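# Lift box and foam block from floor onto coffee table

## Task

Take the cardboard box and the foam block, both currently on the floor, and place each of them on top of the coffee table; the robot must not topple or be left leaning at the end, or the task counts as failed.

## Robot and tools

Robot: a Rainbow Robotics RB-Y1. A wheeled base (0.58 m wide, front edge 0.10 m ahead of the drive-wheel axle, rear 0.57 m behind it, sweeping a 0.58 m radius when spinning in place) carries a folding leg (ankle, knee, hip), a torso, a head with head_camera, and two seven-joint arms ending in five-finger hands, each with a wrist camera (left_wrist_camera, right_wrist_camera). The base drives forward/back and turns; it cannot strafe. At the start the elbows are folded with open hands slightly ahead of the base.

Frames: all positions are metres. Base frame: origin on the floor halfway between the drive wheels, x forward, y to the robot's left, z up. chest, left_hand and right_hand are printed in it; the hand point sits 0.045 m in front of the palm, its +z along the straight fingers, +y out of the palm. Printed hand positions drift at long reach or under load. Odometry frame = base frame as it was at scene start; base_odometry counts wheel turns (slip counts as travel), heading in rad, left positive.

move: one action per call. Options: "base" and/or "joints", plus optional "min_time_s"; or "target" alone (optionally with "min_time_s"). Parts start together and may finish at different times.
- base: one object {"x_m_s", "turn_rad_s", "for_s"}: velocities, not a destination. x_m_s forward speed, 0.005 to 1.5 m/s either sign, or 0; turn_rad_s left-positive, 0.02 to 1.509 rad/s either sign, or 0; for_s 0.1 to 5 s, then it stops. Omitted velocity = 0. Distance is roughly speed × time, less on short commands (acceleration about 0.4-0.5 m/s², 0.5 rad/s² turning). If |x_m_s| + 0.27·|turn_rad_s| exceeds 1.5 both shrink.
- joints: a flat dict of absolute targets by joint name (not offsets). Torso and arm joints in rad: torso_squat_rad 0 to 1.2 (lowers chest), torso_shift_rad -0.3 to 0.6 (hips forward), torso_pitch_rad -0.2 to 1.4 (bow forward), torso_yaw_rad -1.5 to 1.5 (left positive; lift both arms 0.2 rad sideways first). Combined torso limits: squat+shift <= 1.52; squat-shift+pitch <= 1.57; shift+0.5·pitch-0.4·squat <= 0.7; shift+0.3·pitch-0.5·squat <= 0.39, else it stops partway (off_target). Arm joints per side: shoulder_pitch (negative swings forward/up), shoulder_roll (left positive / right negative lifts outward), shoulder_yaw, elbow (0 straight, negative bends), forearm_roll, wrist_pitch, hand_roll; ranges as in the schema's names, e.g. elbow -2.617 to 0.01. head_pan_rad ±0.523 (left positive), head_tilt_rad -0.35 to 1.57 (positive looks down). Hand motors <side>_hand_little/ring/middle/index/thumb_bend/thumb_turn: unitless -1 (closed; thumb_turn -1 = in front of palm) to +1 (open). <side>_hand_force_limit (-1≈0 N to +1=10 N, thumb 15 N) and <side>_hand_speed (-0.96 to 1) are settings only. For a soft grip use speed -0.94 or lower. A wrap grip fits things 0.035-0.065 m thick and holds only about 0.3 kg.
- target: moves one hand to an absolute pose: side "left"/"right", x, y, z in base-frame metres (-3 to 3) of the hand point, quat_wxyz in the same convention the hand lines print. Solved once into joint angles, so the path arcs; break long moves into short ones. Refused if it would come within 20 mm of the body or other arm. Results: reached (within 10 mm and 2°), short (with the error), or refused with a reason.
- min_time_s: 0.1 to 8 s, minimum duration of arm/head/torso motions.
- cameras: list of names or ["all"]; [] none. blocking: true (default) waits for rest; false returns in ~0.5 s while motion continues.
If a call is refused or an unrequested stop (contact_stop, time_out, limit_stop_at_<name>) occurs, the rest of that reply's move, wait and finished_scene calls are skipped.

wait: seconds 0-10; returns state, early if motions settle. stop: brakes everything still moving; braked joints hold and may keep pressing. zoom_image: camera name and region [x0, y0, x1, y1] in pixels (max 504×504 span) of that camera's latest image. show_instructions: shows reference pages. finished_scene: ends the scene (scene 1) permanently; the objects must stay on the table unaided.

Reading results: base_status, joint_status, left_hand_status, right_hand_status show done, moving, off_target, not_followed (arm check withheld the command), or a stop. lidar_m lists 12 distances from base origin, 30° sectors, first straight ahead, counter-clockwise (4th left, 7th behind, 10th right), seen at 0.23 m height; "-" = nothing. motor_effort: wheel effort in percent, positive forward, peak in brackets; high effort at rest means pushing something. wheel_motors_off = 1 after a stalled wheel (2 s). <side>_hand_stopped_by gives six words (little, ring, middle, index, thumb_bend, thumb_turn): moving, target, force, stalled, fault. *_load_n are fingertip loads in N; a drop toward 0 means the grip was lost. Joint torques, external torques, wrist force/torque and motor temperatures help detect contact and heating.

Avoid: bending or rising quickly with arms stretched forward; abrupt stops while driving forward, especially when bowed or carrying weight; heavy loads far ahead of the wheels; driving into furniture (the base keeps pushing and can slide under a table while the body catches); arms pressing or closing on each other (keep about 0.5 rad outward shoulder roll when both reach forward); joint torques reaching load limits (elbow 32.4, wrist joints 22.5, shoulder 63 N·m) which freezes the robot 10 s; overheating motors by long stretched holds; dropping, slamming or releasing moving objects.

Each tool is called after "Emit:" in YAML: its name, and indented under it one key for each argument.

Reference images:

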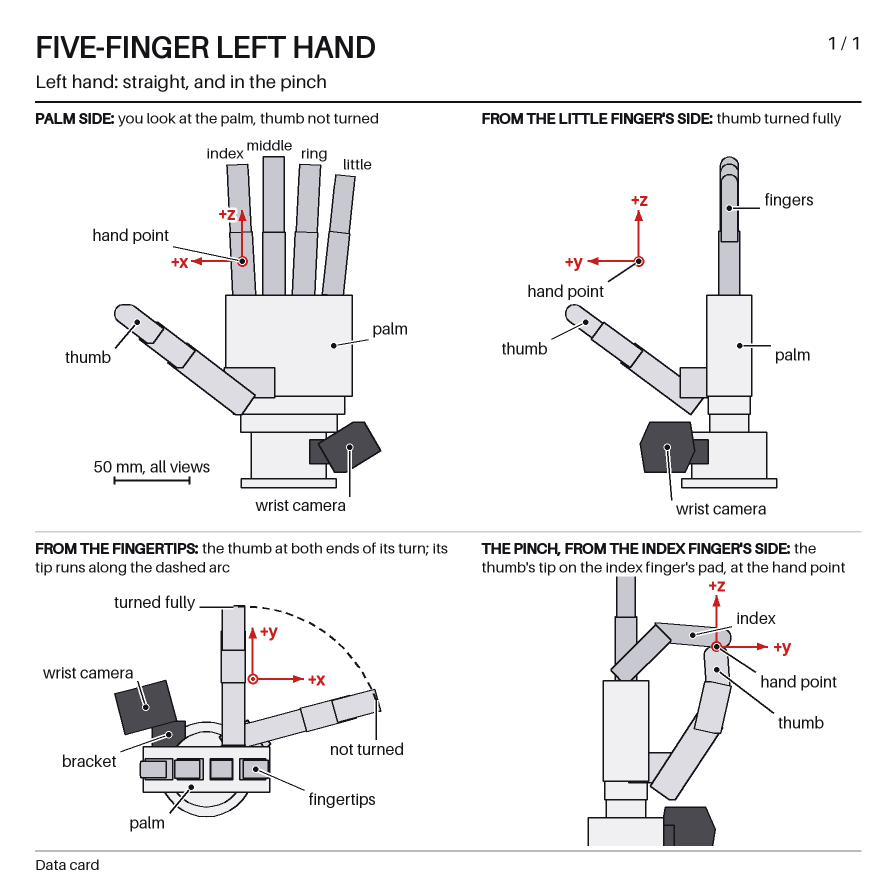

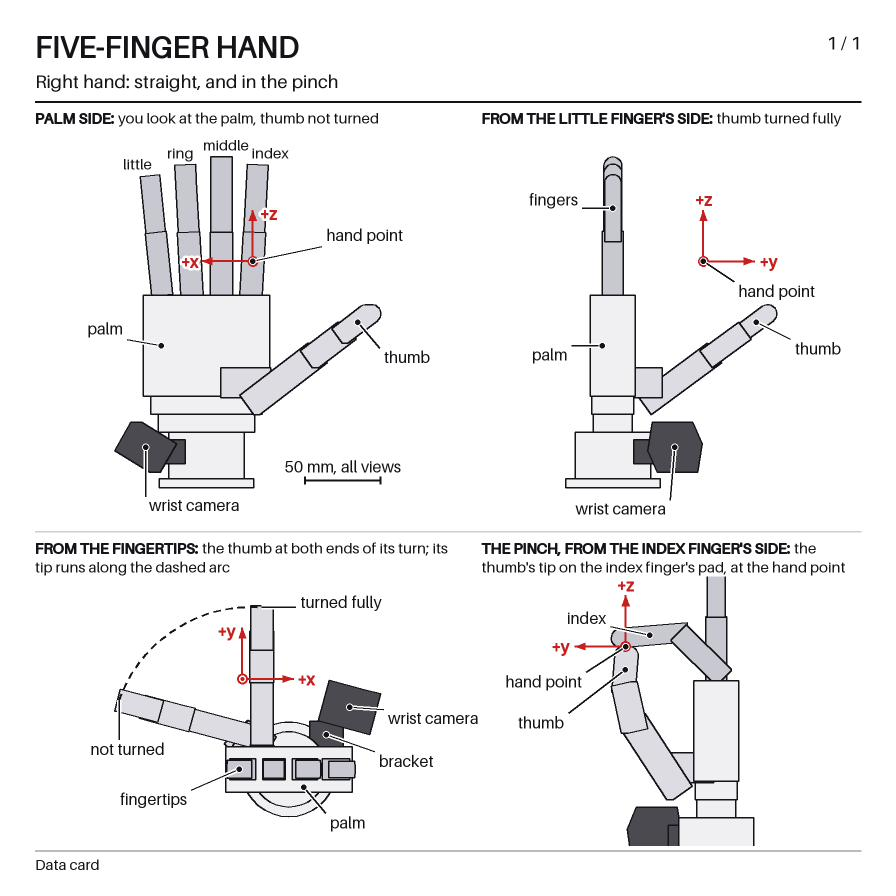

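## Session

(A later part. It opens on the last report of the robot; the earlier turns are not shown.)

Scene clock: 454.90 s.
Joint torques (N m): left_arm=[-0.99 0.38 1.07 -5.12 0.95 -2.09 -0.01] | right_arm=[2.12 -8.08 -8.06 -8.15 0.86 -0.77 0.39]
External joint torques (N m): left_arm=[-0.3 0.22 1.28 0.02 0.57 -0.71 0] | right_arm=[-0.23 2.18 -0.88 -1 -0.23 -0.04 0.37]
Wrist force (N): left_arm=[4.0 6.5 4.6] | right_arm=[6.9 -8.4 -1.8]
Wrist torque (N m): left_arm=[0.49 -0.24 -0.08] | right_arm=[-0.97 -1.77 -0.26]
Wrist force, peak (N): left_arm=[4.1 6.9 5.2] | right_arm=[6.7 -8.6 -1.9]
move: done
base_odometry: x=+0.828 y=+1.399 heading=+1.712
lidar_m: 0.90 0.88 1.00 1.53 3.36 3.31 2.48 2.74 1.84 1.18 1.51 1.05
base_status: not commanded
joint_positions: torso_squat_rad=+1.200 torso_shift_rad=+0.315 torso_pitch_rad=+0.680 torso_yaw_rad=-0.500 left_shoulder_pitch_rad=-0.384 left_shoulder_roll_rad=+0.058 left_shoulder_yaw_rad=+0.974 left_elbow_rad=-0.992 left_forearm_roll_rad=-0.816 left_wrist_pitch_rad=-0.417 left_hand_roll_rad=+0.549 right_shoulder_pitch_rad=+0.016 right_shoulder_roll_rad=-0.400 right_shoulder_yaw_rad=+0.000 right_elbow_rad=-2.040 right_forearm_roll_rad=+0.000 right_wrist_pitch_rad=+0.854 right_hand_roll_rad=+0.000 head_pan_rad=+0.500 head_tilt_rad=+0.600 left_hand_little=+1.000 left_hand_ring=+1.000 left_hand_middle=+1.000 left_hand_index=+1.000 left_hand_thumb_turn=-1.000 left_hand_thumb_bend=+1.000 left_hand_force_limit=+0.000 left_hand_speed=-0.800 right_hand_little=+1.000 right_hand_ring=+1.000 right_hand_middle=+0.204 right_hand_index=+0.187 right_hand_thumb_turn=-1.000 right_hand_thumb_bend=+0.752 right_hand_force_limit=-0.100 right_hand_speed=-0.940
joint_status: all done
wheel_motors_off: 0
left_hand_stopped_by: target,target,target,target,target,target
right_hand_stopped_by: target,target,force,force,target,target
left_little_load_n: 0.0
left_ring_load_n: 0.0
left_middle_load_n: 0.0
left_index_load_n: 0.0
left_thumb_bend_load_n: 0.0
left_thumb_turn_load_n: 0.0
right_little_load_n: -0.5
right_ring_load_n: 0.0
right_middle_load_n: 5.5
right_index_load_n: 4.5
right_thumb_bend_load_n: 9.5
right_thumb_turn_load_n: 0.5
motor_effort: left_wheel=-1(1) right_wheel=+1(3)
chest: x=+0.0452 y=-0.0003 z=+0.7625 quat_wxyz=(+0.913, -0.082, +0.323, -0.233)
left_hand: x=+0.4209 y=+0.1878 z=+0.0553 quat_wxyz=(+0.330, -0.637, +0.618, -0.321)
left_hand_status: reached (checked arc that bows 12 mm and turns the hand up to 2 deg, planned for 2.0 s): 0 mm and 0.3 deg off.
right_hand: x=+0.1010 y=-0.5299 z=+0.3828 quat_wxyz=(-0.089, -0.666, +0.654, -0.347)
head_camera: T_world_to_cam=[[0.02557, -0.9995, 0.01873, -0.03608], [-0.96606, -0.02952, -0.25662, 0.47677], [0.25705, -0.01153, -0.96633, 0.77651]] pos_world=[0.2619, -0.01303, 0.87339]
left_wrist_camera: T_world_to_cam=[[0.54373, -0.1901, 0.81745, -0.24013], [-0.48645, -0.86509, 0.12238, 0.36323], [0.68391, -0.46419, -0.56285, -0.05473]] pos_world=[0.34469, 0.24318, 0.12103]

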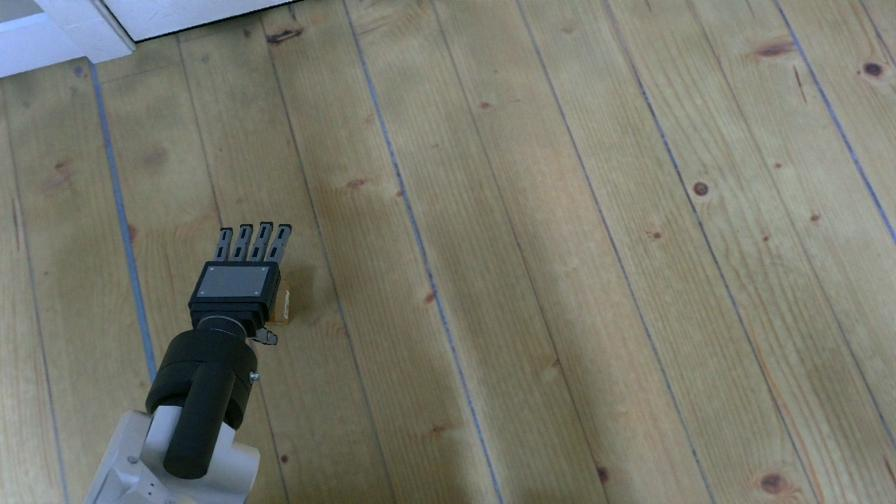

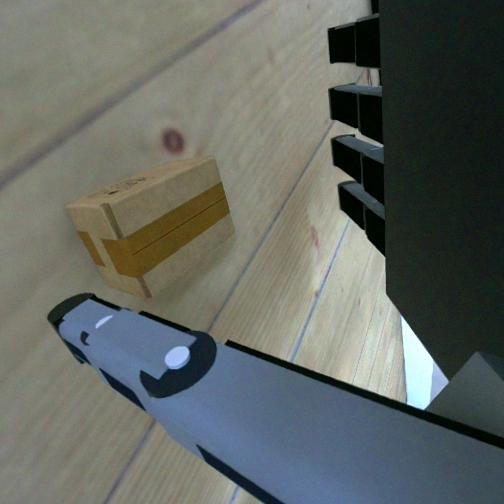

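Emit:
move:
  target: {"side": "left", "x": 0.4245, "y": 0.190, "z": 0.042, "quat_wxyz": [0.3314, -0.6367, 0.6179, -0.3216]}
  min_time_s: 1.5
  cameras: []

Emit:
move:
  target: {"side": "left", "x": 0.4245, "y": 0.190, "z": 0.034, "quat_wxyz": [0.3314, -0.6367, 0.6179, -0.3216]}
  min_time_s: 1.5
  cameras: ["head_camera", "left_wrist_camera"]

Emit:
zoom_image:
  camera: "left_wrist_camera"
  region: [40, 100, 300, 400]

Scene clock: 465.97 s.
Joint torques (N m): left_arm=[-1.57 2.02 1.09 -4.53 0.83 -2.23 -0.12] | right_arm=[2.19 -7.98 -8.04 -8.19 0.85 -0.82 0.45]
External joint torques (N m): left_arm=[-0.39 1.33 1.31 0.05 0.46 -0.78 -0.12] | right_arm=[-0.16 2.28 -0.86 -1.03 -0.25 -0.1 0.43]
Wrist force (N): left_arm=[3.7 6.9 4.5] | right_arm=[6.8 -8.2 -1.9]
Wrist torque (N m): left_arm=[0.58 -0.19 -0.07] | right_arm=[-0.92 -1.76 -0.26]
Wrist force, peak (N): left_arm=[3.6 7.4 4.6] | right_arm=[6.8 -8.5 -1.7]
move: done
base_odometry: x=+0.828 y=+1.399 heading=+1.712
lidar_m: 0.89 0.88 1.00 1.52 3.36 3.31 2.49 2.74 1.84 1.19 1.51 1.05
base_status: not commanded
joint_positions: torso_squat_rad=+1.200 torso_shift_rad=+0.315 torso_pitch_rad=+0.680 torso_yaw_rad=-0.500 left_shoulder_pitch_rad=-0.444 left_shoulder_roll_rad=+0.112 left_shoulder_yaw_rad=+1.034 left_elbow_rad=-0.842 left_forearm_roll_rad=-0.780 left_wrist_pitch_rad=-0.486 left_hand_roll_rad=+0.462 right_shoulder_pitch_rad=+0.016 right_shoulder_roll_rad=-0.400 right_shoulder_yaw_rad=+0.000 right_elbow_rad=-2.040 right_forearm_roll_rad=+0.000 right_wrist_pitch_rad=+0.854 right_hand_roll_rad=+0.000 head_pan_rad=+0.500 head_tilt_rad=+0.600 left_hand_little=+1.000 left_hand_ring=+1.000 left_hand_middle=+1.000 left_hand_index=+1.000 left_hand_thumb_turn=-1.000 left_hand_thumb_bend=+1.000 left_hand_force_limit=+0.000 left_hand_speed=-0.800 right_hand_little=+1.000 right_hand_ring=+1.000 right_hand_middle=+0.204 right_hand_index=+0.187 right_hand_thumb_turn=-1.000 right_hand_thumb_bend=+0.752 right_hand_force_limit=-0.100 right_hand_speed=-0.940
joint_status: all done
wheel_motors_off: 0
left_hand_stopped_by: target,target,target,target,target,target
right_hand_stopped_by: target,target,force,force,target,target
left_little_load_n: 0.0
left_ring_load_n: -0.5
left_middle_load_n: 0.0
left_index_load_n: 0.0
left_thumb_bend_load_n: 0.0
left_thumb_turn_load_n: 0.0
right_little_load_n: 0.0
right_ring_load_n: 0.0
right_middle_load_n: 5.5
right_index_load_n: 4.5
right_thumb_bend_load_n: 9.5
right_thumb_turn_load_n: 0.5
motor_effort: left_wheel=-1(2) right_wheel=+1(3)
chest: x=+0.0452 y=-0.0003 z=+0.7625 quat_wxyz=(+0.913, -0.082, +0.323, -0.233)
left_hand: x=+0.4245 y=+0.1898 z=+0.0423 quat_wxyz=(+0.330, -0.637, +0.618, -0.321)
left_hand_status: reached (checked arc that bows 8 mm and turns the hand up to 1 deg, planned for 1.5 s): 0 mm and 0.2 deg off.
right_hand: x=+0.1010 y=-0.5299 z=+0.3828 quat_wxyz=(-0.089, -0.666, +0.654, -0.347)

Scene clock: 467.80 s.
Joint torques (N m): left_arm=[-2.23 1.64 0.67 -4.08 0.86 -2.02 0.14] | right_arm=[2.41 -8.07 -8.05 -8.04 0.9 -0.8 0.4]
External joint torques (N m): left_arm=[-0.78 0.64 0.89 0.01 0.51 -0.52 0.15] | right_arm=[0.06 2.19 -0.86 -0.89 -0.19 -0.08 0.38]
Wrist force (N): left_arm=[3.7 6.8 4.3] | right_arm=[6.6 -8.4 -1.8]
Wrist torque (N m): left_arm=[0.62 -0.16 -0.04] | right_arm=[-0.96 -1.72 -0.28]
Wrist force, peak (N): left_arm=[3.9 7.2 4.7] | right_arm=[6.9 -8.5 -1.5]
move: done
base_odometry: x=+0.828 y=+1.399 heading=+1.712
lidar_m: 0.89 0.88 1.00 1.51 3.36 3.30 2.48 2.73 1.85 1.18 1.51 1.05
base_status: not commanded
joint_positions: torso_squat_rad=+1.200 torso_shift_rad=+0.315 torso_pitch_rad=+0.680 torso_yaw_rad=-0.500 left_shoulder_pitch_rad=-0.483 left_shoulder_roll_rad=+0.151 left_shoulder_yaw_rad=+1.076 left_elbow_rad=-0.727 left_forearm_roll_rad=-0.755 left_wrist_pitch_rad=-0.542 left_hand_roll_rad=+0.394 right_shoulder_pitch_rad=+0.016 right_shoulder_roll_rad=-0.400 right_shoulder_yaw_rad=+0.000 right_elbow_rad=-2.040 right_forearm_roll_rad=+0.000 right_wrist_pitch_rad=+0.854 right_hand_roll_rad=+0.000 head_pan_rad=+0.500 head_tilt_rad=+0.600 left_hand_little=+1.000 left_hand_ring=+1.000 left_hand_middle=+1.000 left_hand_index=+1.000 left_hand_thumb_turn=-1.000 left_hand_thumb_bend=+1.000 left_hand_force_limit=+0.000 left_hand_speed=-0.800 right_hand_little=+1.000 right_hand_ring=+1.000 right_hand_middle=+0.204 right_hand_index=+0.187 right_hand_thumb_turn=-1.000 right_hand_thumb_bend=+0.752 right_hand_force_limit=-0.100 right_hand_speed=-0.940
joint_status: all done
wheel_motors_off: 0
left_hand_stopped_by: target,target,target,target,target,target
right_hand_stopped_by: target,target,force,force,target,target
left_little_load_n: 0.0
left_ring_load_n: 0.0
left_middle_load_n: 0.0
left_index_load_n: 0.0
left_thumb_bend_load_n: 0.0
left_thumb_turn_load_n: 0.0
right_little_load_n: 0.0
right_ring_load_n: 0.0
right_middle_load_n: 5.5
right_index_load_n: 4.5
right_thumb_bend_load_n: 9.5
right_thumb_turn_load_n: 0.5
motor_effort: left_wheel=+0(1) right_wheel=+1(4)
chest: x=+0.0452 y=-0.0003 z=+0.7625 quat_wxyz=(+0.913, -0.082, +0.323, -0.233)
left_hand: x=+0.4244 y=+0.1899 z=+0.0342 quat_wxyz=(+0.331, -0.637, +0.618, -0.321)
left_hand_status: reached (checked arc that bows 5 mm and turns the hand up to 1 deg, planned for 1.5 s): 0 mm and 0.1 deg off.
right_hand: x=+0.1010 y=-0.5299 z=+0.3828 quat_wxyz=(-0.089, -0.666, +0.654, -0.347)
head_camera: T_world_to_cam=[[0.02557, -0.9995, 0.01873, -0.03608], [-0.96606, -0.02952, -0.25662, 0.47677], [0.25705, -0.01153, -0.96633, 0.77651]] pos_world=[0.2619, -0.01303, 0.87339]
left_wrist_camera: T_world_to_cam=[[0.54164, -0.19074, 0.81868, -0.22335], [-0.4865, -0.86537, 0.12025, 0.36956], [0.68553, -0.46342, -0.56151, -0.06889]] pos_world=[0.34799, 0.24528, 0.09973]

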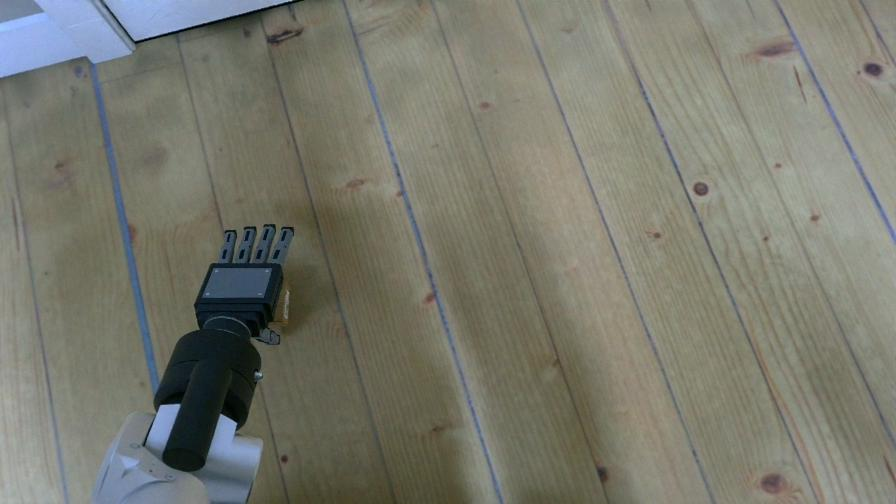

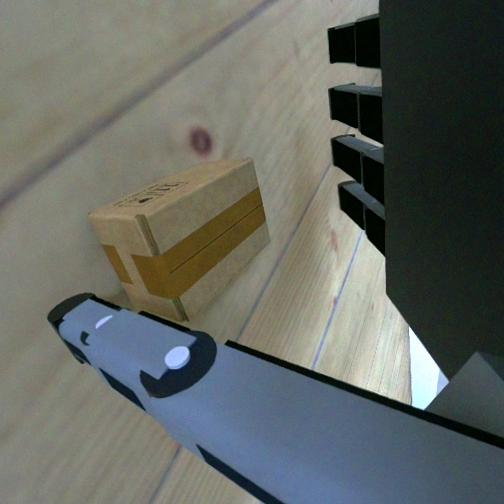

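Scaled by 1.680 from the camera's image (finer frame: 720x720).

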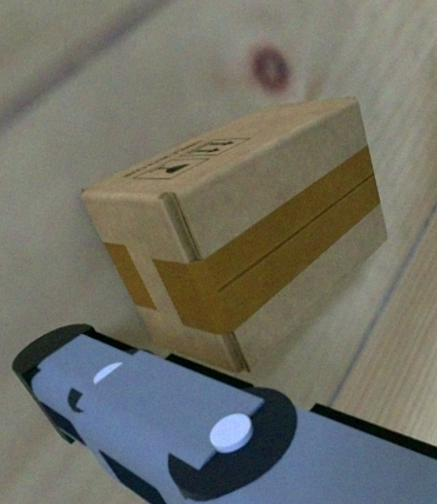

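Emit:
move:
  joints: {"left_hand_index": 0.4, "left_hand_middle": 0.4, "left_hand_thumb_bend": 0.88, "left_hand_speed": -0.88, "left_hand_force_limit": -0.5}
  cameras: ["left_wrist_camera"]

Emit:
move:
  joints: {"left_hand_index": -0.4, "left_hand_middle": -0.4, "left_hand_speed": -0.93}
  cameras: ["left_wrist_camera"]

Scene clock: 472.13 s.
Joint torques (N m): left_arm=[-1.98 1.68 0.98 -3.82 0.99 -2.25 -0.04] | right_arm=[2.37 -8.06 -7.98 -7.91 0.95 -0.65 0.36]
External joint torques (N m): left_arm=[-0.53 0.68 1.2 0.27 0.64 -0.77 -0.03] | right_arm=[0.02 2.2 -0.79 -0.76 -0.15 0.07 0.34]
Wrist force (N): left_arm=[3.7 7.2 4.5] | right_arm=[6.6 -8.2 -1.9]
Wrist torque (N m): left_arm=[0.67 -0.18 -0.05] | right_arm=[-0.93 -1.71 -0.28]
Wrist force, peak (N): left_arm=[3.6 7.3 4.9] | right_arm=[6.9 -8.5 -1.8]
move: done
base_odometry: x=+0.828 y=+1.399 heading=+1.712
lidar_m: 0.89 0.89 0.98 1.52 3.37 3.31 2.48 2.74 1.84 1.18 1.51 1.05
base_status: not commanded
joint_positions: torso_squat_rad=+1.200 torso_shift_rad=+0.315 torso_pitch_rad=+0.680 torso_yaw_rad=-0.500 left_shoulder_pitch_rad=-0.483 left_shoulder_roll_rad=+0.151 left_shoulder_yaw_rad=+1.076 left_elbow_rad=-0.727 left_forearm_roll_rad=-0.755 left_wrist_pitch_rad=-0.542 left_hand_roll_rad=+0.394 right_shoulder_pitch_rad=+0.016 right_shoulder_roll_rad=-0.400 right_shoulder_yaw_rad=+0.000 right_elbow_rad=-2.040 right_forearm_roll_rad=+0.000 right_wrist_pitch_rad=+0.854 right_hand_roll_rad=+0.000 head_pan_rad=+0.500 head_tilt_rad=+0.600 left_hand_little=+1.000 left_hand_ring=+1.000 left_hand_middle=+0.400 left_hand_index=+0.400 left_hand_thumb_turn=-1.000 left_hand_thumb_bend=+0.880 left_hand_force_limit=-0.500 left_hand_speed=-0.880 right_hand_little=+1.000 right_hand_ring=+1.000 right_hand_middle=+0.204 right_hand_index=+0.187 right_hand_thumb_turn=-1.000 right_hand_thumb_bend=+0.752 right_hand_force_limit=-0.100 right_hand_speed=-0.940
joint_status: all done
wheel_motors_off: 0
left_hand_stopped_by: target,target,target,target,target,target
right_hand_stopped_by: target,target,force,force,target,target
left_little_load_n: 0.0
left_ring_load_n: 0.0
left_middle_load_n: 0.0
left_index_load_n: 0.0
left_thumb_bend_load_n: 0.0
left_thumb_turn_load_n: 0.0
right_little_load_n: 0.0
right_ring_load_n: -0.5
right_middle_load_n: 5.5
right_index_load_n: 4.5
right_thumb_bend_load_n: 9.0
right_thumb_turn_load_n: 0.5
motor_effort: left_wheel=-1(1) right_wheel=+0(3)
chest: x=+0.0452 y=-0.0003 z=+0.7625 quat_wxyz=(+0.913, -0.082, +0.323, -0.233)
left_hand: x=+0.4244 y=+0.1899 z=+0.0342 quat_wxyz=(+0.331, -0.637, +0.618, -0.321)
right_hand: x=+0.1010 y=-0.5299 z=+0.3828 quat_wxyz=(-0.089, -0.666, +0.654, -0.347)
left_wrist_camera: T_world_to_cam=[[0.54164, -0.19074, 0.81868, -0.22335], [-0.4865, -0.86537, 0.12025, 0.36956], [0.68553, -0.46342, -0.56151, -0.06889]] pos_world=[0.34799, 0.24528, 0.09973]

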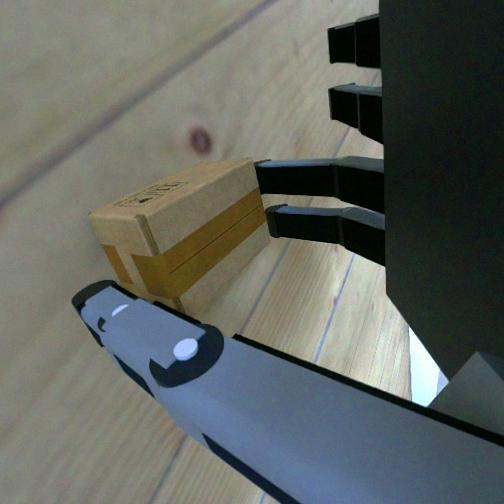

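Scene clock: 475.50 s.
Joint torques (N m): left_arm=[-1.71 1.31 1.07 -3.8 1.01 -1.98 0.18] | right_arm=[2.2 -8.08 -7.88 -8.17 0.85 -0.76 0.31]
External joint torques (N m): left_arm=[-0.26 0.32 1.3 0.28 0.66 -0.5 0.19] | right_arm=[-0.15 2.19 -0.69 -1.02 -0.24 -0.03 0.28]
Wrist force (N): left_arm=[4.1 6.1 4.2] | right_arm=[6.7 -8.3 -1.7]
Wrist torque (N m): left_arm=[0.61 -0.26 0.00] | right_arm=[-0.96 -1.75 -0.26]
Wrist force, peak (N): left_arm=[3.9 7.1 5.0] | right_arm=[6.9 -8.5 -1.8]
move: off_target
base_odometry: x=+0.828 y=+1.399 heading=+1.712
lidar_m: 0.89 0.89 0.99 1.51 3.36 3.30 2.47 2.74 1.82 1.17 1.51 1.05
base_status: not commanded
joint_positions: torso_squat_rad=+1.200 torso_shift_rad=+0.315 torso_pitch_rad=+0.680 torso_yaw_rad=-0.500 left_shoulder_pitch_rad=-0.483 left_shoulder_roll_rad=+0.151 left_shoulder_yaw_rad=+1.076 left_elbow_rad=-0.727 left_forearm_roll_rad=-0.755 left_wrist_pitch_rad=-0.543 left_hand_roll_rad=+0.394 right_shoulder_pitch_rad=+0.016 right_shoulder_roll_rad=-0.400 right_shoulder_yaw_rad=+0.000 right_elbow_rad=-2.040 right_forearm_roll_rad=+0.000 right_wrist_pitch_rad=+0.854 right_hand_roll_rad=+0.000 head_pan_rad=+0.500 head_tilt_rad=+0.600 left_hand_little=+1.000 left_hand_ring=+1.000 left_hand_middle=+0.066 left_hand_index=+0.040 left_hand_thumb_turn=-1.000 left_hand_thumb_bend=+0.881 left_hand_force_limit=-0.500 left_hand_speed=-0.930 right_hand_little=+1.000 right_hand_ring=+1.000 right_hand_middle=+0.204 right_hand_index=+0.187 right_hand_thumb_turn=-1.000 right_hand_thumb_bend=+0.752 right_hand_force_limit=-0.100 right_hand_speed=-0.940
joint_status: left_hand_middle off_target (ended at +0.066, target -0.400); left_hand_index off_target (ended at +0.040, target -0.400); the others done
wheel_motors_off: 0
left_hand_stopped_by: target,target,force,force,target,target
right_hand_stopped_by: target,target,force,force,target,target
left_little_load_n: 0.0
left_ring_load_n: 0.0
left_middle_load_n: 1.5
left_index_load_n: 2.5
left_thumb_bend_load_n: 3.0
left_thumb_turn_load_n: -0.5
right_little_load_n: 0.0
right_ring_load_n: 0.0
right_middle_load_n: 5.5
right_index_load_n: 4.5
right_thumb_bend_load_n: 9.5
right_thumb_turn_load_n: 0.5
motor_effort: left_wheel=-1(2) right_wheel=+2(4)
chest: x=+0.0452 y=-0.0003 z=+0.7625 quat_wxyz=(+0.913, -0.082, +0.323, -0.233)
left_hand: x=+0.4244 y=+0.1899 z=+0.0342 quat_wxyz=(+0.331, -0.637, +0.618, -0.321)
right_hand: x=+0.1010 y=-0.5299 z=+0.3828 quat_wxyz=(-0.089, -0.666, +0.654, -0.347)
left_wrist_camera: T_world_to_cam=[[0.54157, -0.19069, 0.81874, -0.22334], [-0.48657, -0.86532, 0.12031, 0.36957], [0.68553, -0.46353, -0.56142, -0.06888]] pos_world=[0.348, 0.24528, 0.09973]

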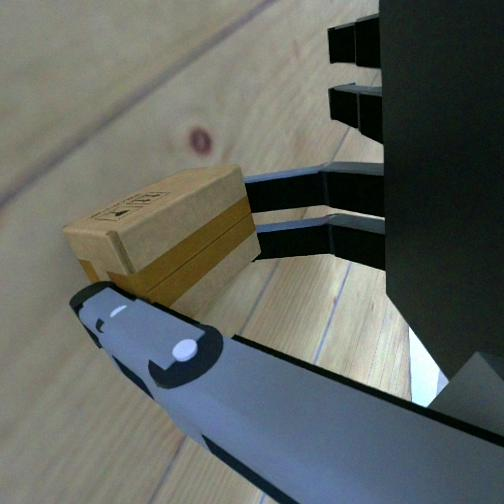

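Emit:
move:
  joints: {"left_hand_index": -0.45, "left_hand_middle": -0.45, "left_hand_speed": -0.94, "left_hand_force_limit": -0.2}
  cameras: []

Emit:
move:
  target: {"side": "left", "x": 0.4245, "y": 0.190, "z": 0.075, "quat_wxyz": [0.3314, -0.6367, 0.6179, -0.3216]}
  min_time_s: 2.5
  cameras: ["left_wrist_camera"]

Scene clock: 478.80 s.
Joint torques (N m): left_arm=[-2.14 1.52 0.74 -3.67 0.65 -1.83 -0.07] | right_arm=[2.41 -8.15 -7.83 -7.99 0.91 -0.79 0.33]
External joint torques (N m): left_arm=[-0.69 0.53 0.96 0.41 0.29 -0.35 -0.07] | right_arm=[0.06 2.11 -0.65 -0.84 -0.18 -0.07 0.31]
Wrist force (N): left_arm=[3.4 4.3 3.1] | right_arm=[6.5 -8.2 -1.7]
Wrist torque (N m): left_arm=[0.50 -0.18 0.01] | right_arm=[-0.94 -1.72 -0.27]
Wrist force, peak (N): left_arm=[4.1 6.3 4.1] | right_arm=[7.0 -8.5 -1.8]
move: off_target
base_odometry: x=+0.828 y=+1.399 heading=+1.712
lidar_m: 0.89 0.88 0.99 1.52 3.36 3.31 2.48 2.74 1.84 1.18 1.51 1.05
base_status: not commanded
joint_positions: torso_squat_rad=+1.200 torso_shift_rad=+0.315 torso_pitch_rad=+0.680 torso_yaw_rad=-0.500 left_shoulder_pitch_rad=-0.483 left_shoulder_roll_rad=+0.151 left_shoulder_yaw_rad=+1.076 left_elbow_rad=-0.727 left_forearm_roll_rad=-0.755 left_wrist_pitch_rad=-0.543 left_hand_roll_rad=+0.394 right_shoulder_pitch_rad=+0.016 right_shoulder_roll_rad=-0.400 right_shoulder_yaw_rad=+0.000 right_elbow_rad=-2.040 right_forearm_roll_rad=+0.000 right_wrist_pitch_rad=+0.854 right_hand_roll_rad=+0.000 head_pan_rad=+0.500 head_tilt_rad=+0.600 left_hand_little=+1.000 left_hand_ring=+1.000 left_hand_middle=+0.046 left_hand_index=+0.024 left_hand_thumb_turn=-1.000 left_hand_thumb_bend=+0.882 left_hand_force_limit=-0.200 left_hand_speed=-0.940 right_hand_little=+1.000 right_hand_ring=+1.000 right_hand_middle=+0.204 right_hand_index=+0.187 right_hand_thumb_turn=-1.000 right_hand_thumb_bend=+0.752 right_hand_force_limit=-0.100 right_hand_speed=-0.940
joint_status: left_hand_middle off_target (ended at +0.046, target -0.450); left_hand_index off_target (ended at +0.024, target -0.450); the others done
wheel_motors_off: 0
left_hand_stopped_by: target,target,force,force,target,target
right_hand_stopped_by: target,target,force,force,target,target
left_little_load_n: 0.0
left_ring_load_n: 0.0
left_middle_load_n: 5.0
left_index_load_n: 3.5
left_thumb_bend_load_n: 6.5
left_thumb_turn_load_n: 0.0
right_little_load_n: 0.0
right_ring_load_n: -0.5
right_middle_load_n: 5.5
right_index_load_n: 4.5
right_thumb_bend_load_n: 9.5
right_thumb_turn_load_n: 0.5
motor_effort: left_wheel=-1(1) right_wheel=+0(3)
chest: x=+0.0452 y=-0.0003 z=+0.7625 quat_wxyz=(+0.913, -0.082, +0.323, -0.233)
left_hand: x=+0.4245 y=+0.1899 z=+0.0342 quat_wxyz=(+0.331, -0.637, +0.618, -0.321)
right_hand: x=+0.1010 y=-0.5299 z=+0.3828 quat_wxyz=(-0.089, -0.666, +0.654, -0.347)

Scene clock: 481.63 s.
Joint torques (N m): left_arm=[1.07 -0.58 -0.49 -7.66 0.52 -1.28 0.3] | right_arm=[2.24 -8.24 -7.87 -7.91 0.86 -0.76 0.37]
External joint torques (N m): left_arm=[1.3 -0.53 -0.37 -1.83 0.14 -0.01 0.3] | right_arm=[-0.11 2.02 -0.69 -0.75 -0.23 -0.03 0.35]
Wrist force (N): left_arm=[4.1 7.3 4.6] | right_arm=[6.6 -8.3 -1.7]
Wrist torque (N m): left_arm=[0.60 -0.27 0.13] | right_arm=[-0.96 -1.73 -0.27]
Wrist force, peak (N): left_arm=[4.3 7.1 4.9] | right_arm=[6.9 -8.5 -1.7]
move: done
base_odometry: x=+0.828 y=+1.399 heading=+1.712
lidar_m: 0.89 0.88 1.01 1.52 3.36 3.30 2.48 2.74 1.84 1.18 1.51 1.06
base_status: not commanded
joint_positions: torso_squat_rad=+1.200 torso_shift_rad=+0.315 torso_pitch_rad=+0.680 torso_yaw_rad=-0.500 left_shoulder_pitch_rad=-0.314 left_shoulder_roll_rad=+0.021 left_shoulder_yaw_rad=+0.897 left_elbow_rad=-1.157 left_forearm_roll_rad=-0.873 left_wrist_pitch_rad=-0.333 left_hand_roll_rad=+0.670 right_shoulder_pitch_rad=+0.016 right_shoulder_roll_rad=-0.400 right_shoulder_yaw_rad=+0.000 right_elbow_rad=-2.040 right_forearm_roll_rad=+0.000 right_wrist_pitch_rad=+0.854 right_hand_roll_rad=+0.000 head_pan_rad=+0.500 head_tilt_rad=+0.600 left_hand_little=+1.000 left_hand_ring=+1.000 left_hand_middle=+0.046 left_hand_index=+0.024 left_hand_thumb_turn=-1.000 left_hand_thumb_bend=+0.882 left_hand_force_limit=-0.200 left_hand_speed=-0.940 right_hand_little=+1.000 right_hand_ring=+1.000 right_hand_middle=+0.204 right_hand_index=+0.187 right_hand_thumb_turn=-1.000 right_hand_thumb_bend=+0.752 right_hand_force_limit=-0.100 right_hand_speed=-0.940
joint_status: all done
wheel_motors_off: 0
left_hand_stopped_by: target,target,force,force,target,target
right_hand_stopped_by: target,target,force,force,target,target
left_little_load_n: 0.0
left_ring_load_n: 0.0
left_middle_load_n: 5.0
left_index_load_n: 3.0
left_thumb_bend_load_n: 7.0
left_thumb_turn_load_n: 0.5
right_little_load_n: 0.0
right_ring_load_n: 0.0
right_middle_load_n: 5.5
right_index_load_n: 4.5
right_thumb_bend_load_n: 9.0
right_thumb_turn_load_n: 0.0
motor_effort: left_wheel=-1(1) right_wheel=+2(4)
chest: x=+0.0452 y=-0.0003 z=+0.7625 quat_wxyz=(+0.913, -0.082, +0.323, -0.233)
left_hand: x=+0.4245 y=+0.1900 z=+0.0750 quat_wxyz=(+0.333, -0.636, +0.617, -0.322)
left_hand_status: reached (checked arc that bows 21 mm and turns the hand up to 3 deg, planned for 2.5 s): 0 mm and 0.2 deg off.
right_hand: x=+0.1010 y=-0.5299 z=+0.3828 quat_wxyz=(-0.089, -0.666, +0.654, -0.347)
left_wrist_camera: T_world_to_cam=[[0.53874, -0.19108, 0.82051, -0.25566], [-0.48592, -0.86609, 0.11736, 0.36488], [0.68821, -0.46193, -0.55945, -0.0476]] pos_world=[0.3478, 0.24518, 0.14032]

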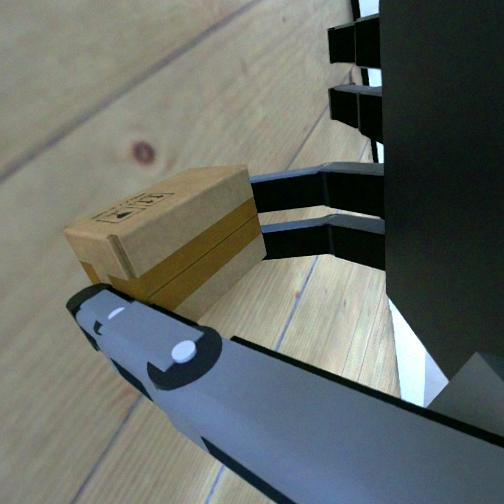

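Emit:
move:
  target: {"side": "left", "x": 0.41, "y": 0.24, "z": 0.22, "quat_wxyz": [0.3314, -0.6367, 0.6179, -0.3216]}
  min_time_s: 2.5
  cameras: []

Emit:
move:
  joints: {"torso_yaw_rad": 0, "torso_squat_rad": 1.0, "torso_shift_rad": 0.1, "torso_pitch_rad": 0.3, "head_pan_rad": 0}
  min_time_s: 3.5
  cameras: ["left_wrist_camera", "right_wrist_camera"]

Emit:
move:
  joints: {"torso_squat_rad": 0.5, "torso_shift_rad": 0.0, "torso_pitch_rad": 0.0, "head_tilt_rad": 0.7}
  min_time_s: 2.5
  cameras: ["head_camera"]

Scene clock: 501.00 s.
Joint torques (N m): left_arm=[6.33 3.19 1.81 -9.79 -0.03 -0.58 0.38] | right_arm=[2.24 -8.22 -7.9 -7.98 0.89 -0.77 0.38]
External joint torques (N m): left_arm=[0.89 1.22 -1.13 -2.18 0.28 0.03 0.39] | right_arm=[-0.11 2.05 -0.72 -0.82 -0.2 -0.05 0.36]
Wrist force (N): left_arm=[3.5 6.8 4.4] | right_arm=[6.5 -8.3 -1.8]
Wrist torque (N m): left_arm=[0.50 -0.17 0.14] | right_arm=[-0.95 -1.71 -0.28]
Wrist force, peak (N): left_arm=[3.9 7.4 4.9] | right_arm=[7.0 -8.6 -1.8]
move: done
base_odometry: x=+0.828 y=+1.399 heading=+1.712
lidar_m: 0.88 0.43 1.00 1.52 3.36 3.31 2.48 2.73 1.84 1.19 1.51 1.06
base_status: not commanded
joint_positions: torso_squat_rad=+1.200 torso_shift_rad=+0.315 torso_pitch_rad=+0.680 torso_yaw_rad=-0.500 left_shoulder_pitch_rad=+0.362 left_shoulder_roll_rad=+0.338 left_shoulder_yaw_rad=+0.327 left_elbow_rad=-1.994 left_forearm_roll_rad=-0.772 left_wrist_pitch_rad=+0.282 left_hand_roll_rad=+1.202 right_shoulder_pitch_rad=+0.016 right_shoulder_roll_rad=-0.400 right_shoulder_yaw_rad=+0.000 right_elbow_rad=-2.040 right_forearm_roll_rad=+0.000 right_wrist_pitch_rad=+0.854 right_hand_roll_rad=+0.000 head_pan_rad=+0.500 head_tilt_rad=+0.600 left_hand_little=+1.000 left_hand_ring=+1.000 left_hand_middle=+0.046 left_hand_index=+0.024 left_hand_thumb_turn=-1.000 left_hand_thumb_bend=+0.882 left_hand_force_limit=-0.200 left_hand_speed=-0.940 right_hand_little=+1.000 right_hand_ring=+1.000 right_hand_middle=+0.204 right_hand_index=+0.187 right_hand_thumb_turn=-1.000 right_hand_thumb_bend=+0.752 right_hand_force_limit=-0.100 right_hand_speed=-0.940
joint_status: all done
wheel_motors_off: 0
left_hand_stopped_by: target,target,force,force,target,target
right_hand_stopped_by: target,target,force,force,target,target
left_little_load_n: 0.0
left_ring_load_n: 0.0
left_middle_load_n: 5.0
left_index_load_n: 3.0
left_thumb_bend_load_n: 7.0
left_thumb_turn_load_n: 0.5
right_little_load_n: 0.0
right_ring_load_n: 0.0
right_middle_load_n: 5.5
right_index_load_n: 4.5
right_thumb_bend_load_n: 9.0
right_thumb_turn_load_n: 0.5
motor_effort: left_wheel=-1(2) right_wheel=+1(3)
chest: x=+0.0452 y=-0.0003 z=+0.7625 quat_wxyz=(+0.913, -0.082, +0.323, -0.233)
left_hand: x=+0.4095 y=+0.2398 z=+0.2196 quat_wxyz=(+0.332, -0.636, +0.617, -0.322)
left_hand_status: reached (checked arc that bows 62 mm and turns the hand up to 7 deg, planned for 2.5 s): 1 mm and 0.1 deg off.
right_hand: x=+0.1010 y=-0.5300 z=+0.3828 quat_wxyz=(-0.089, -0.666, +0.654, -0.347)

Scene clock: 504.80 s.
Joint torques (N m): left_arm=[1.87 7.7 5.35 -10.27 -0.09 -0.63 0.07] | right_arm=[-5.49 -5.74 -5.04 -9.9 0.6 -1.21 0.4]
External joint torques (N m): left_arm=[1.04 0.31 -0.3 -1.99 0.33 -0.18 0.09] | right_arm=[-0.24 1.05 -0.46 -0.29 -0.19 0.28 0.38]
Wrist force (N): left_arm=[4.3 7.7 2.1] | right_arm=[7.9 -6.0 -2.8]
Wrist torque (N m): left_arm=[0.62 -0.27 0.11] | right_arm=[-0.72 -1.80 -0.14]
Wrist force, peak (N): left_arm=[4.4 7.9 3.9] | right_arm=[6.7 -8.4 -1.6]
move: done
base_odometry: x=+0.828 y=+1.399 heading=+1.712
lidar_m: 0.87 0.87 1.01 1.52 3.36 3.30 2.48 2.74 1.83 1.18 1.49 1.06
base_status: not commanded
joint_positions: torso_squat_rad=+1.000 torso_shift_rad=+0.100 torso_pitch_rad=+0.300 torso_yaw_rad=+0.000 left_shoulder_pitch_rad=+0.362 left_shoulder_roll_rad=+0.338 left_shoulder_yaw_rad=+0.327 left_elbow_rad=-1.994 left_forearm_roll_rad=-0.772 left_wrist_pitch_rad=+0.282 left_hand_roll_rad=+1.202 right_shoulder_pitch_rad=+0.016 right_shoulder_roll_rad=-0.400 right_shoulder_yaw_rad=+0.000 right_elbow_rad=-2.040 right_forearm_roll_rad=+0.000 right_wrist_pitch_rad=+0.854 right_hand_roll_rad=+0.000 head_pan_rad=+0.000 head_tilt_rad=+0.600 left_hand_little=+1.000 left_hand_ring=+1.000 left_hand_middle=+0.046 left_hand_index=+0.024 left_hand_thumb_turn=-1.000 left_hand_thumb_bend=+0.882 left_hand_force_limit=-0.200 left_hand_speed=-0.940 right_hand_little=+1.000 right_hand_ring=+1.000 right_hand_middle=+0.204 right_hand_index=+0.187 right_hand_thumb_turn=-1.000 right_hand_thumb_bend=+0.752 right_hand_force_limit=-0.100 right_hand_speed=-0.940
joint_status: all done
wheel_motors_off: 0
left_hand_stopped_by: target,target,force,force,target,target
right_hand_stopped_by: target,target,force,force,target,target
left_little_load_n: 0.0
left_ring_load_n: 0.0
left_middle_load_n: 5.0
left_index_load_n: 3.0
left_thumb_bend_load_n: 7.0
left_thumb_turn_load_n: 0.5
right_little_load_n: 0.0
right_ring_load_n: 0.0
right_middle_load_n: 5.5
right_index_load_n: 4.5
right_thumb_bend_load_n: 9.5
right_thumb_turn_load_n: 0.0
motor_effort: left_wheel=-1(1) right_wheel=+0(4)
chest: x=-0.0988 y=-0.0003 z=+0.9524 quat_wxyz=(+0.989, +0.000, +0.149, +0.000)
left_hand: x=+0.2581 y=+0.5098 z=+0.6402 quat_wxyz=(+0.573, -0.642, +0.425, -0.279)
right_hand: x=+0.3036 y=-0.3298 z=+0.5559 quat_wxyz=(+0.188, -0.723, +0.534, -0.396)
left_wrist_camera: T_world_to_cam=[[0.29447, -0.21419, 0.93135, -0.56481], [-0.04693, -0.97662, -0.20977, 0.64709], [0.95451, 0.01807, -0.29764, 0.04989]] pos_world=[0.14907, 0.51008, 0.67663]
right_wrist_camera: T_world_to_cam=[[-0.5773, -0.58782, -0.56674, 0.29322], [-0.6409, 0.75627, -0.13155, 0.51485], [0.50594, 0.28728, -0.81332, 0.51033]] pos_world=[0.24105, -0.36361, 0.64897]

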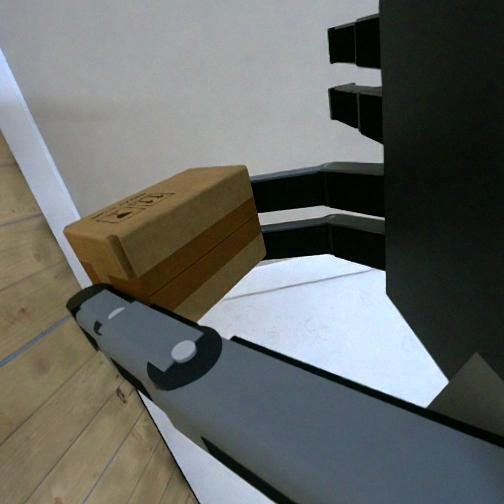

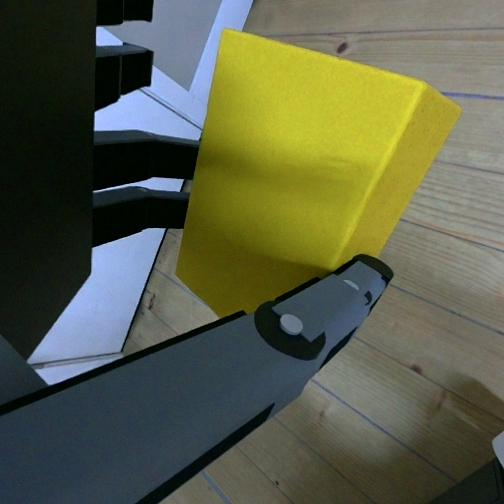

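Scene clock: 507.60 s.
Joint torques (N m): left_arm=[-3.28 8.77 5.08 -10.86 0.1 -0.78 0.02] | right_arm=[-10.67 -5.88 -5.49 -9.95 0.67 -1.72 0.32]
External joint torques (N m): left_arm=[1.06 0.61 0.32 -1.85 0.5 -0.06 0.03] | right_arm=[0.22 1.24 -0.82 -0.45 -0.13 0.1 0.3]
Wrist force (N): left_arm=[3.2 7.4 1.1] | right_arm=[7.8 -5.0 -4.1]
Wrist torque (N m): left_arm=[0.60 -0.20 0.08] | right_arm=[-0.60 -1.77 -0.09]
Wrist force, peak (N): left_arm=[4.4 8.2 2.2] | right_arm=[7.9 -5.3 -4.3]
move: done
base_odometry: x=+0.828 y=+1.399 heading=+1.712
lidar_m: 0.87 0.87 1.00 1.51 3.36 3.30 2.47 2.74 1.83 1.19 1.49 1.05
base_status: not commanded
joint_positions: torso_squat_rad=+0.500 torso_shift_rad=+0.000 torso_pitch_rad=+0.000 torso_yaw_rad=+0.000 left_shoulder_pitch_rad=+0.362 left_shoulder_roll_rad=+0.338 left_shoulder_yaw_rad=+0.327 left_elbow_rad=-1.995 left_forearm_roll_rad=-0.772 left_wrist_pitch_rad=+0.282 left_hand_roll_rad=+1.202 right_shoulder_pitch_rad=+0.016 right_shoulder_roll_rad=-0.400 right_shoulder_yaw_rad=+0.000 right_elbow_rad=-2.040 right_forearm_roll_rad=+0.000 right_wrist_pitch_rad=+0.854 right_hand_roll_rad=+0.000 head_pan_rad=+0.000 head_tilt_rad=+0.700 left_hand_little=+1.000 left_hand_ring=+1.000 left_hand_middle=+0.046 left_hand_index=+0.024 left_hand_thumb_turn=-1.000 left_hand_thumb_bend=+0.882 left_hand_force_limit=-0.200 left_hand_speed=-0.940 right_hand_little=+1.000 right_hand_ring=+1.000 right_hand_middle=+0.204 right_hand_index=+0.187 right_hand_thumb_turn=-1.000 right_hand_thumb_bend=+0.752 right_hand_force_limit=-0.100 right_hand_speed=-0.940
joint_status: all done
wheel_motors_off: 0
left_hand_stopped_by: target,target,force,force,target,target
right_hand_stopped_by: target,target,force,force,target,target
left_little_load_n: 0.0
left_ring_load_n: 0.0
left_middle_load_n: 5.0
left_index_load_n: 3.0
left_thumb_bend_load_n: 7.0
left_thumb_turn_load_n: 0.5
right_little_load_n: 0.0
right_ring_load_n: 0.0
right_middle_load_n: 5.5
right_index_load_n: 4.0
right_thumb_bend_load_n: 9.5
right_thumb_turn_load_n: 0.5
motor_effort: left_wheel=-1(1) right_wheel=+0(3)
chest: x=-0.2280 y=-0.0004 z=+1.2042 quat_wxyz=(+1.000, +0.000, +0.000, +0.000)
left_hand: x=+0.2052 y=+0.5097 z=+1.0114 quat_wxyz=(+0.630, -0.594, +0.335, -0.372)
right_hand: x=+0.2736 y=-0.3299 z=+0.9444 quat_wxyz=(+0.266, -0.655, +0.500, -0.499)
head_camera: T_world_to_cam=[[0.01105, -0.9995, 0.02961, -0.04325], [-0.66734, -0.02942, -0.74417, 0.97248], [0.74467, -0.01153, -0.66734, 1.03967]] pos_world=[-0.12475, -0.00263, 1.41877]

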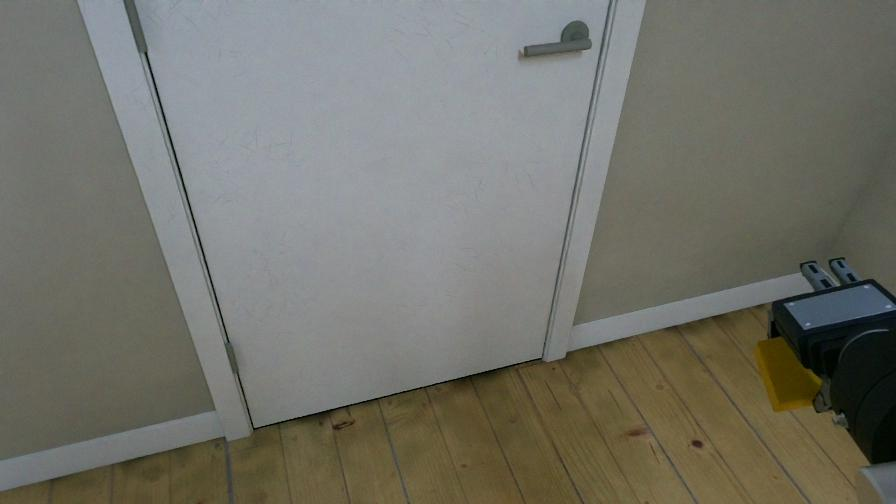

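Emit:
move:
  target: {"side": "left", "x": 0.30, "y": 0.27, "z": 0.85, "quat_wxyz": [0.3265, -0.6273, 0.6273, -0.3265]}
  min_time_s: 3
  cameras: []

Emit:
move:
  target: {"side": "right", "x": 0.30, "y": -0.27, "z": 0.85, "quat_wxyz": [0.2706, -0.6533, 0.6533, -0.2706]}
  min_time_s: 2
  cameras: []

Emit:
move:
  base: {"turn_rad_s": 0.6, "for_s": 3.29}
  cameras: ["head_camera"]

Scene clock: 514.77 s.
Joint torques (N m): left_arm=[-15.39 10.47 7.81 -6.61 -0.34 -1.4 0.2] | right_arm=[-11.04 -5.65 -5.5 -9.95 0.62 -1.58 0.36]
External joint torques (N m): left_arm=[-1.71 1.3 -0.31 -0.43 0.3 -0.28 0.2] | right_arm=[-0.16 1.47 -0.83 -0.45 -0.18 0.24 0.33]
Wrist force (N): left_arm=[3.5 7.3 4.2] | right_arm=[7.7 -5.1 -4.1]
Wrist torque (N m): left_arm=[0.60 -0.14 -0.12] | right_arm=[-0.59 -1.73 -0.12]
Wrist force, peak (N): left_arm=[3.6 7.8 3.9] | right_arm=[7.9 -5.1 -4.2]
move: done
base_odometry: x=+0.828 y=+1.399 heading=+1.712
lidar_m: 0.87 0.87 1.00 1.51 3.36 3.31 2.47 2.73 1.83 1.18 1.49 1.06
base_status: not commanded
joint_positions: torso_squat_rad=+0.500 torso_shift_rad=+0.000 torso_pitch_rad=+0.000 torso_yaw_rad=+0.000 left_shoulder_pitch_rad=-0.293 left_shoulder_roll_rad=+0.791 left_shoulder_yaw_rad=-0.512 left_elbow_rad=-1.618 left_forearm_roll_rad=+0.197 left_wrist_pitch_rad=+0.702 left_hand_roll_rad=+0.808 right_shoulder_pitch_rad=+0.016 right_shoulder_roll_rad=-0.400 right_shoulder_yaw_rad=+0.000 right_elbow_rad=-2.040 right_forearm_roll_rad=+0.000 right_wrist_pitch_rad=+0.854 right_hand_roll_rad=+0.000 head_pan_rad=+0.000 head_tilt_rad=+0.700 left_hand_little=+1.000 left_hand_ring=+1.000 left_hand_middle=+0.046 left_hand_index=+0.024 left_hand_thumb_turn=-1.000 left_hand_thumb_bend=+0.882 left_hand_force_limit=-0.200 left_hand_speed=-0.940 right_hand_little=+1.000 right_hand_ring=+1.000 right_hand_middle=+0.204 right_hand_index=+0.187 right_hand_thumb_turn=-1.000 right_hand_thumb_bend=+0.752 right_hand_force_limit=-0.100 right_hand_speed=-0.940
joint_status: all done
wheel_motors_off: 0
left_hand_stopped_by: target,target,force,force,target,target
right_hand_stopped_by: target,target,force,force,target,target
left_little_load_n: 0.0
left_ring_load_n: 0.0
left_middle_load_n: 5.0
left_index_load_n: 3.0
left_thumb_bend_load_n: 7.0
left_thumb_turn_load_n: 0.5
right_little_load_n: 0.0
right_ring_load_n: 0.0
right_middle_load_n: 5.5
right_index_load_n: 4.5
right_thumb_bend_load_n: 9.5
right_thumb_turn_load_n: 0.5
motor_effort: left_wheel=-1(2) right_wheel=+1(4)
chest: x=-0.2280 y=-0.0004 z=+1.2042 quat_wxyz=(+1.000, +0.000, +0.000, +0.000)
left_hand: x=+0.2994 y=+0.2700 z=+0.8504 quat_wxyz=(+0.327, -0.627, +0.627, -0.327)
left_hand_status: reached (checked arc that bows 59 mm and turns the hand up to 49 deg, planned for 3.0 s): 1 mm and 0.1 deg off.
right_hand: x=+0.2736 y=-0.3299 z=+0.9444 quat_wxyz=(+0.266, -0.655, +0.500, -0.499)

Scene clock: 517.10 s.
Joint torques (N m): left_arm=[-15.05 9.86 6.75 -6.62 -0.22 -1.33 0.06] | right_arm=[-17.35 -5.59 -5.86 -9.01 0.01 -1.03 0.04]
External joint torques (N m): left_arm=[-1.36 0.7 -1.37 -0.45 0.42 -0.21 0.07] | right_arm=[-0.47 2.5 -2 0.58 -0.31 0.48 0.03]
Wrist force (N): left_arm=[3.7 7.1 4.2] | right_arm=[10.1 -5.8 -2.4]
Wrist torque (N m): left_arm=[0.55 -0.19 -0.12] | right_arm=[-0.73 -1.95 -0.17]
Wrist force, peak (N): left_arm=[3.8 7.4 4.6] | right_arm=[10.1 -5.8 -2.4]
move: done
base_odometry: x=+0.828 y=+1.399 heading=+1.712
lidar_m: 0.88 0.87 1.00 1.52 3.36 3.29 2.48 2.74 1.83 1.18 1.49 1.06
base_status: not commanded
joint_positions: torso_squat_rad=+0.500 torso_shift_rad=+0.000 torso_pitch_rad=+0.000 torso_yaw_rad=+0.000 left_shoulder_pitch_rad=-0.293 left_shoulder_roll_rad=+0.791 left_shoulder_yaw_rad=-0.512 left_elbow_rad=-1.618 left_forearm_roll_rad=+0.197 left_wrist_pitch_rad=+0.702 left_hand_roll_rad=+0.808 right_shoulder_pitch_rad=-0.333 right_shoulder_roll_rad=-0.356 right_shoulder_yaw_rad=-0.021 right_elbow_rad=-1.512 right_forearm_roll_rad=-0.298 right_wrist_pitch_rad=+1.051 right_hand_roll_rad=-0.084 head_pan_rad=+0.000 head_tilt_rad=+0.700 left_hand_little=+1.000 left_hand_ring=+1.000 left_hand_middle=+0.046 left_hand_index=+0.024 left_hand_thumb_turn=-1.000 left_hand_thumb_bend=+0.882 left_hand_force_limit=-0.200 left_hand_speed=-0.940 right_hand_little=+1.000 right_hand_ring=+1.000 right_hand_middle=+0.204 right_hand_index=+0.187 right_hand_thumb_turn=-1.000 right_hand_thumb_bend=+0.752 right_hand_force_limit=-0.100 right_hand_speed=-0.940
joint_status: all done
wheel_motors_off: 0
left_hand_stopped_by: target,target,force,force,target,target
right_hand_stopped_by: target,target,force,force,target,target
left_little_load_n: 0.0
left_ring_load_n: 0.0
left_middle_load_n: 5.0
left_index_load_n: 3.0
left_thumb_bend_load_n: 7.0
left_thumb_turn_load_n: 0.5
right_little_load_n: 0.0
right_ring_load_n: 0.0
right_middle_load_n: 5.5
right_index_load_n: 4.5
right_thumb_bend_load_n: 9.5
right_thumb_turn_load_n: 0.0
motor_effort: left_wheel=-1(1) right_wheel=+1(4)
chest: x=-0.2280 y=-0.0004 z=+1.2042 quat_wxyz=(+1.000, +0.000, +0.000, +0.000)
left_hand: x=+0.2994 y=+0.2700 z=+0.8504 quat_wxyz=(+0.327, -0.627, +0.627, -0.327)
right_hand: x=+0.2998 y=-0.2702 z=+0.8505 quat_wxyz=(+0.271, -0.653, +0.653, -0.272)
right_hand_status: reached (checked arc that bows 24 mm and turns the hand up to 32 deg, planned for 2.0 s): 1 mm and 0.1 deg off.

Scene clock: 521.97 s.
Joint torques (N m): left_arm=[-14.99 10.5 8.29 -6.81 -0.32 -1.2 -0.06] | right_arm=[-17.23 -5.56 -5.51 -9.21 -0.12 -0.97 -0.07]
External joint torques (N m): left_arm=[-1.3 1.33 0.17 -0.63 0.33 -0.07 -0.05] | right_arm=[-0.35 2.52 -1.65 0.38 -0.43 0.55 -0.08]
Wrist force (N): left_arm=[3.7 7.1 4.2] | right_arm=[9.9 -6.1 -2.4]
Wrist torque (N m): left_arm=[0.55 -0.17 -0.13] | right_arm=[-0.77 -1.92 -0.19]
Wrist force, peak (N): left_arm=[3.7 7.5 4.6] | right_arm=[10.2 -6.0 -2.3]
move: done
base_odometry: x=+0.828 y=+1.399 heading=-2.592
lidar_m: 2.35 3.56 2.49 2.69 1.99 1.16 1.49 1.21 0.91 0.88 0.95 1.39
base_status: done (sent for 3.3 of 3.3 s)
joint_positions: torso_squat_rad=+0.500 torso_shift_rad=+0.000 torso_pitch_rad=+0.000 torso_yaw_rad=+0.000 left_shoulder_pitch_rad=-0.293 left_shoulder_roll_rad=+0.791 left_shoulder_yaw_rad=-0.512 left_elbow_rad=-1.618 left_forearm_roll_rad=+0.197 left_wrist_pitch_rad=+0.702 left_hand_roll_rad=+0.808 right_shoulder_pitch_rad=-0.333 right_shoulder_roll_rad=-0.356 right_shoulder_yaw_rad=-0.022 right_elbow_rad=-1.512 right_forearm_roll_rad=-0.298 right_wrist_pitch_rad=+1.051 right_hand_roll_rad=-0.084 head_pan_rad=+0.000 head_tilt_rad=+0.700 left_hand_little=+1.000 left_hand_ring=+1.000 left_hand_middle=+0.046 left_hand_index=+0.024 left_hand_thumb_turn=-1.000 left_hand_thumb_bend=+0.882 left_hand_force_limit=-0.200 left_hand_speed=-0.940 right_hand_little=+1.000 right_hand_ring=+1.000 right_hand_middle=+0.204 right_hand_index=+0.187 right_hand_thumb_turn=-1.000 right_hand_thumb_bend=+0.752 right_hand_force_limit=-0.100 right_hand_speed=-0.940
joint_status: not commanded
wheel_motors_off: 0
left_hand_stopped_by: target,target,force,force,target,target
right_hand_stopped_by: target,target,force,force,target,target
left_little_load_n: 0.0
left_ring_load_n: 0.0
left_middle_load_n: 5.0
left_index_load_n: 2.5
left_thumb_bend_load_n: 7.0
left_thumb_turn_load_n: 0.5
right_little_load_n: -0.5
right_ring_load_n: 0.0
right_middle_load_n: 5.5
right_index_load_n: 4.5
right_thumb_bend_load_n: 9.0
right_thumb_turn_load_n: 0.0
motor_effort: left_wheel=+1(22) right_wheel=+6(24)
chest: x=-0.2280 y=-0.0004 z=+1.2042 quat_wxyz=(+1.000, +0.000, +0.000, +0.000)
left_hand: x=+0.2994 y=+0.2700 z=+0.8504 quat_wxyz=(+0.327, -0.627, +0.627, -0.327)
right_hand: x=+0.2998 y=-0.2702 z=+0.8505 quat_wxyz=(+0.271, -0.653, +0.653, -0.272)
head_camera: T_world_to_cam=[[0.01112, -0.9995, 0.02968, -0.04335], [-0.66734, -0.02952, -0.74417, 0.97247], [0.74467, -0.01154, -0.66734, 1.03967]] pos_world=[-0.12475, -0.00263, 1.41877]

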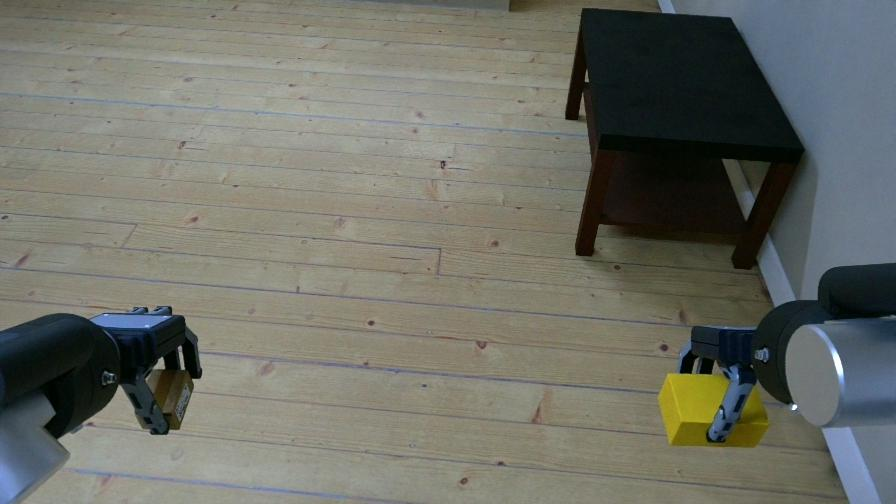

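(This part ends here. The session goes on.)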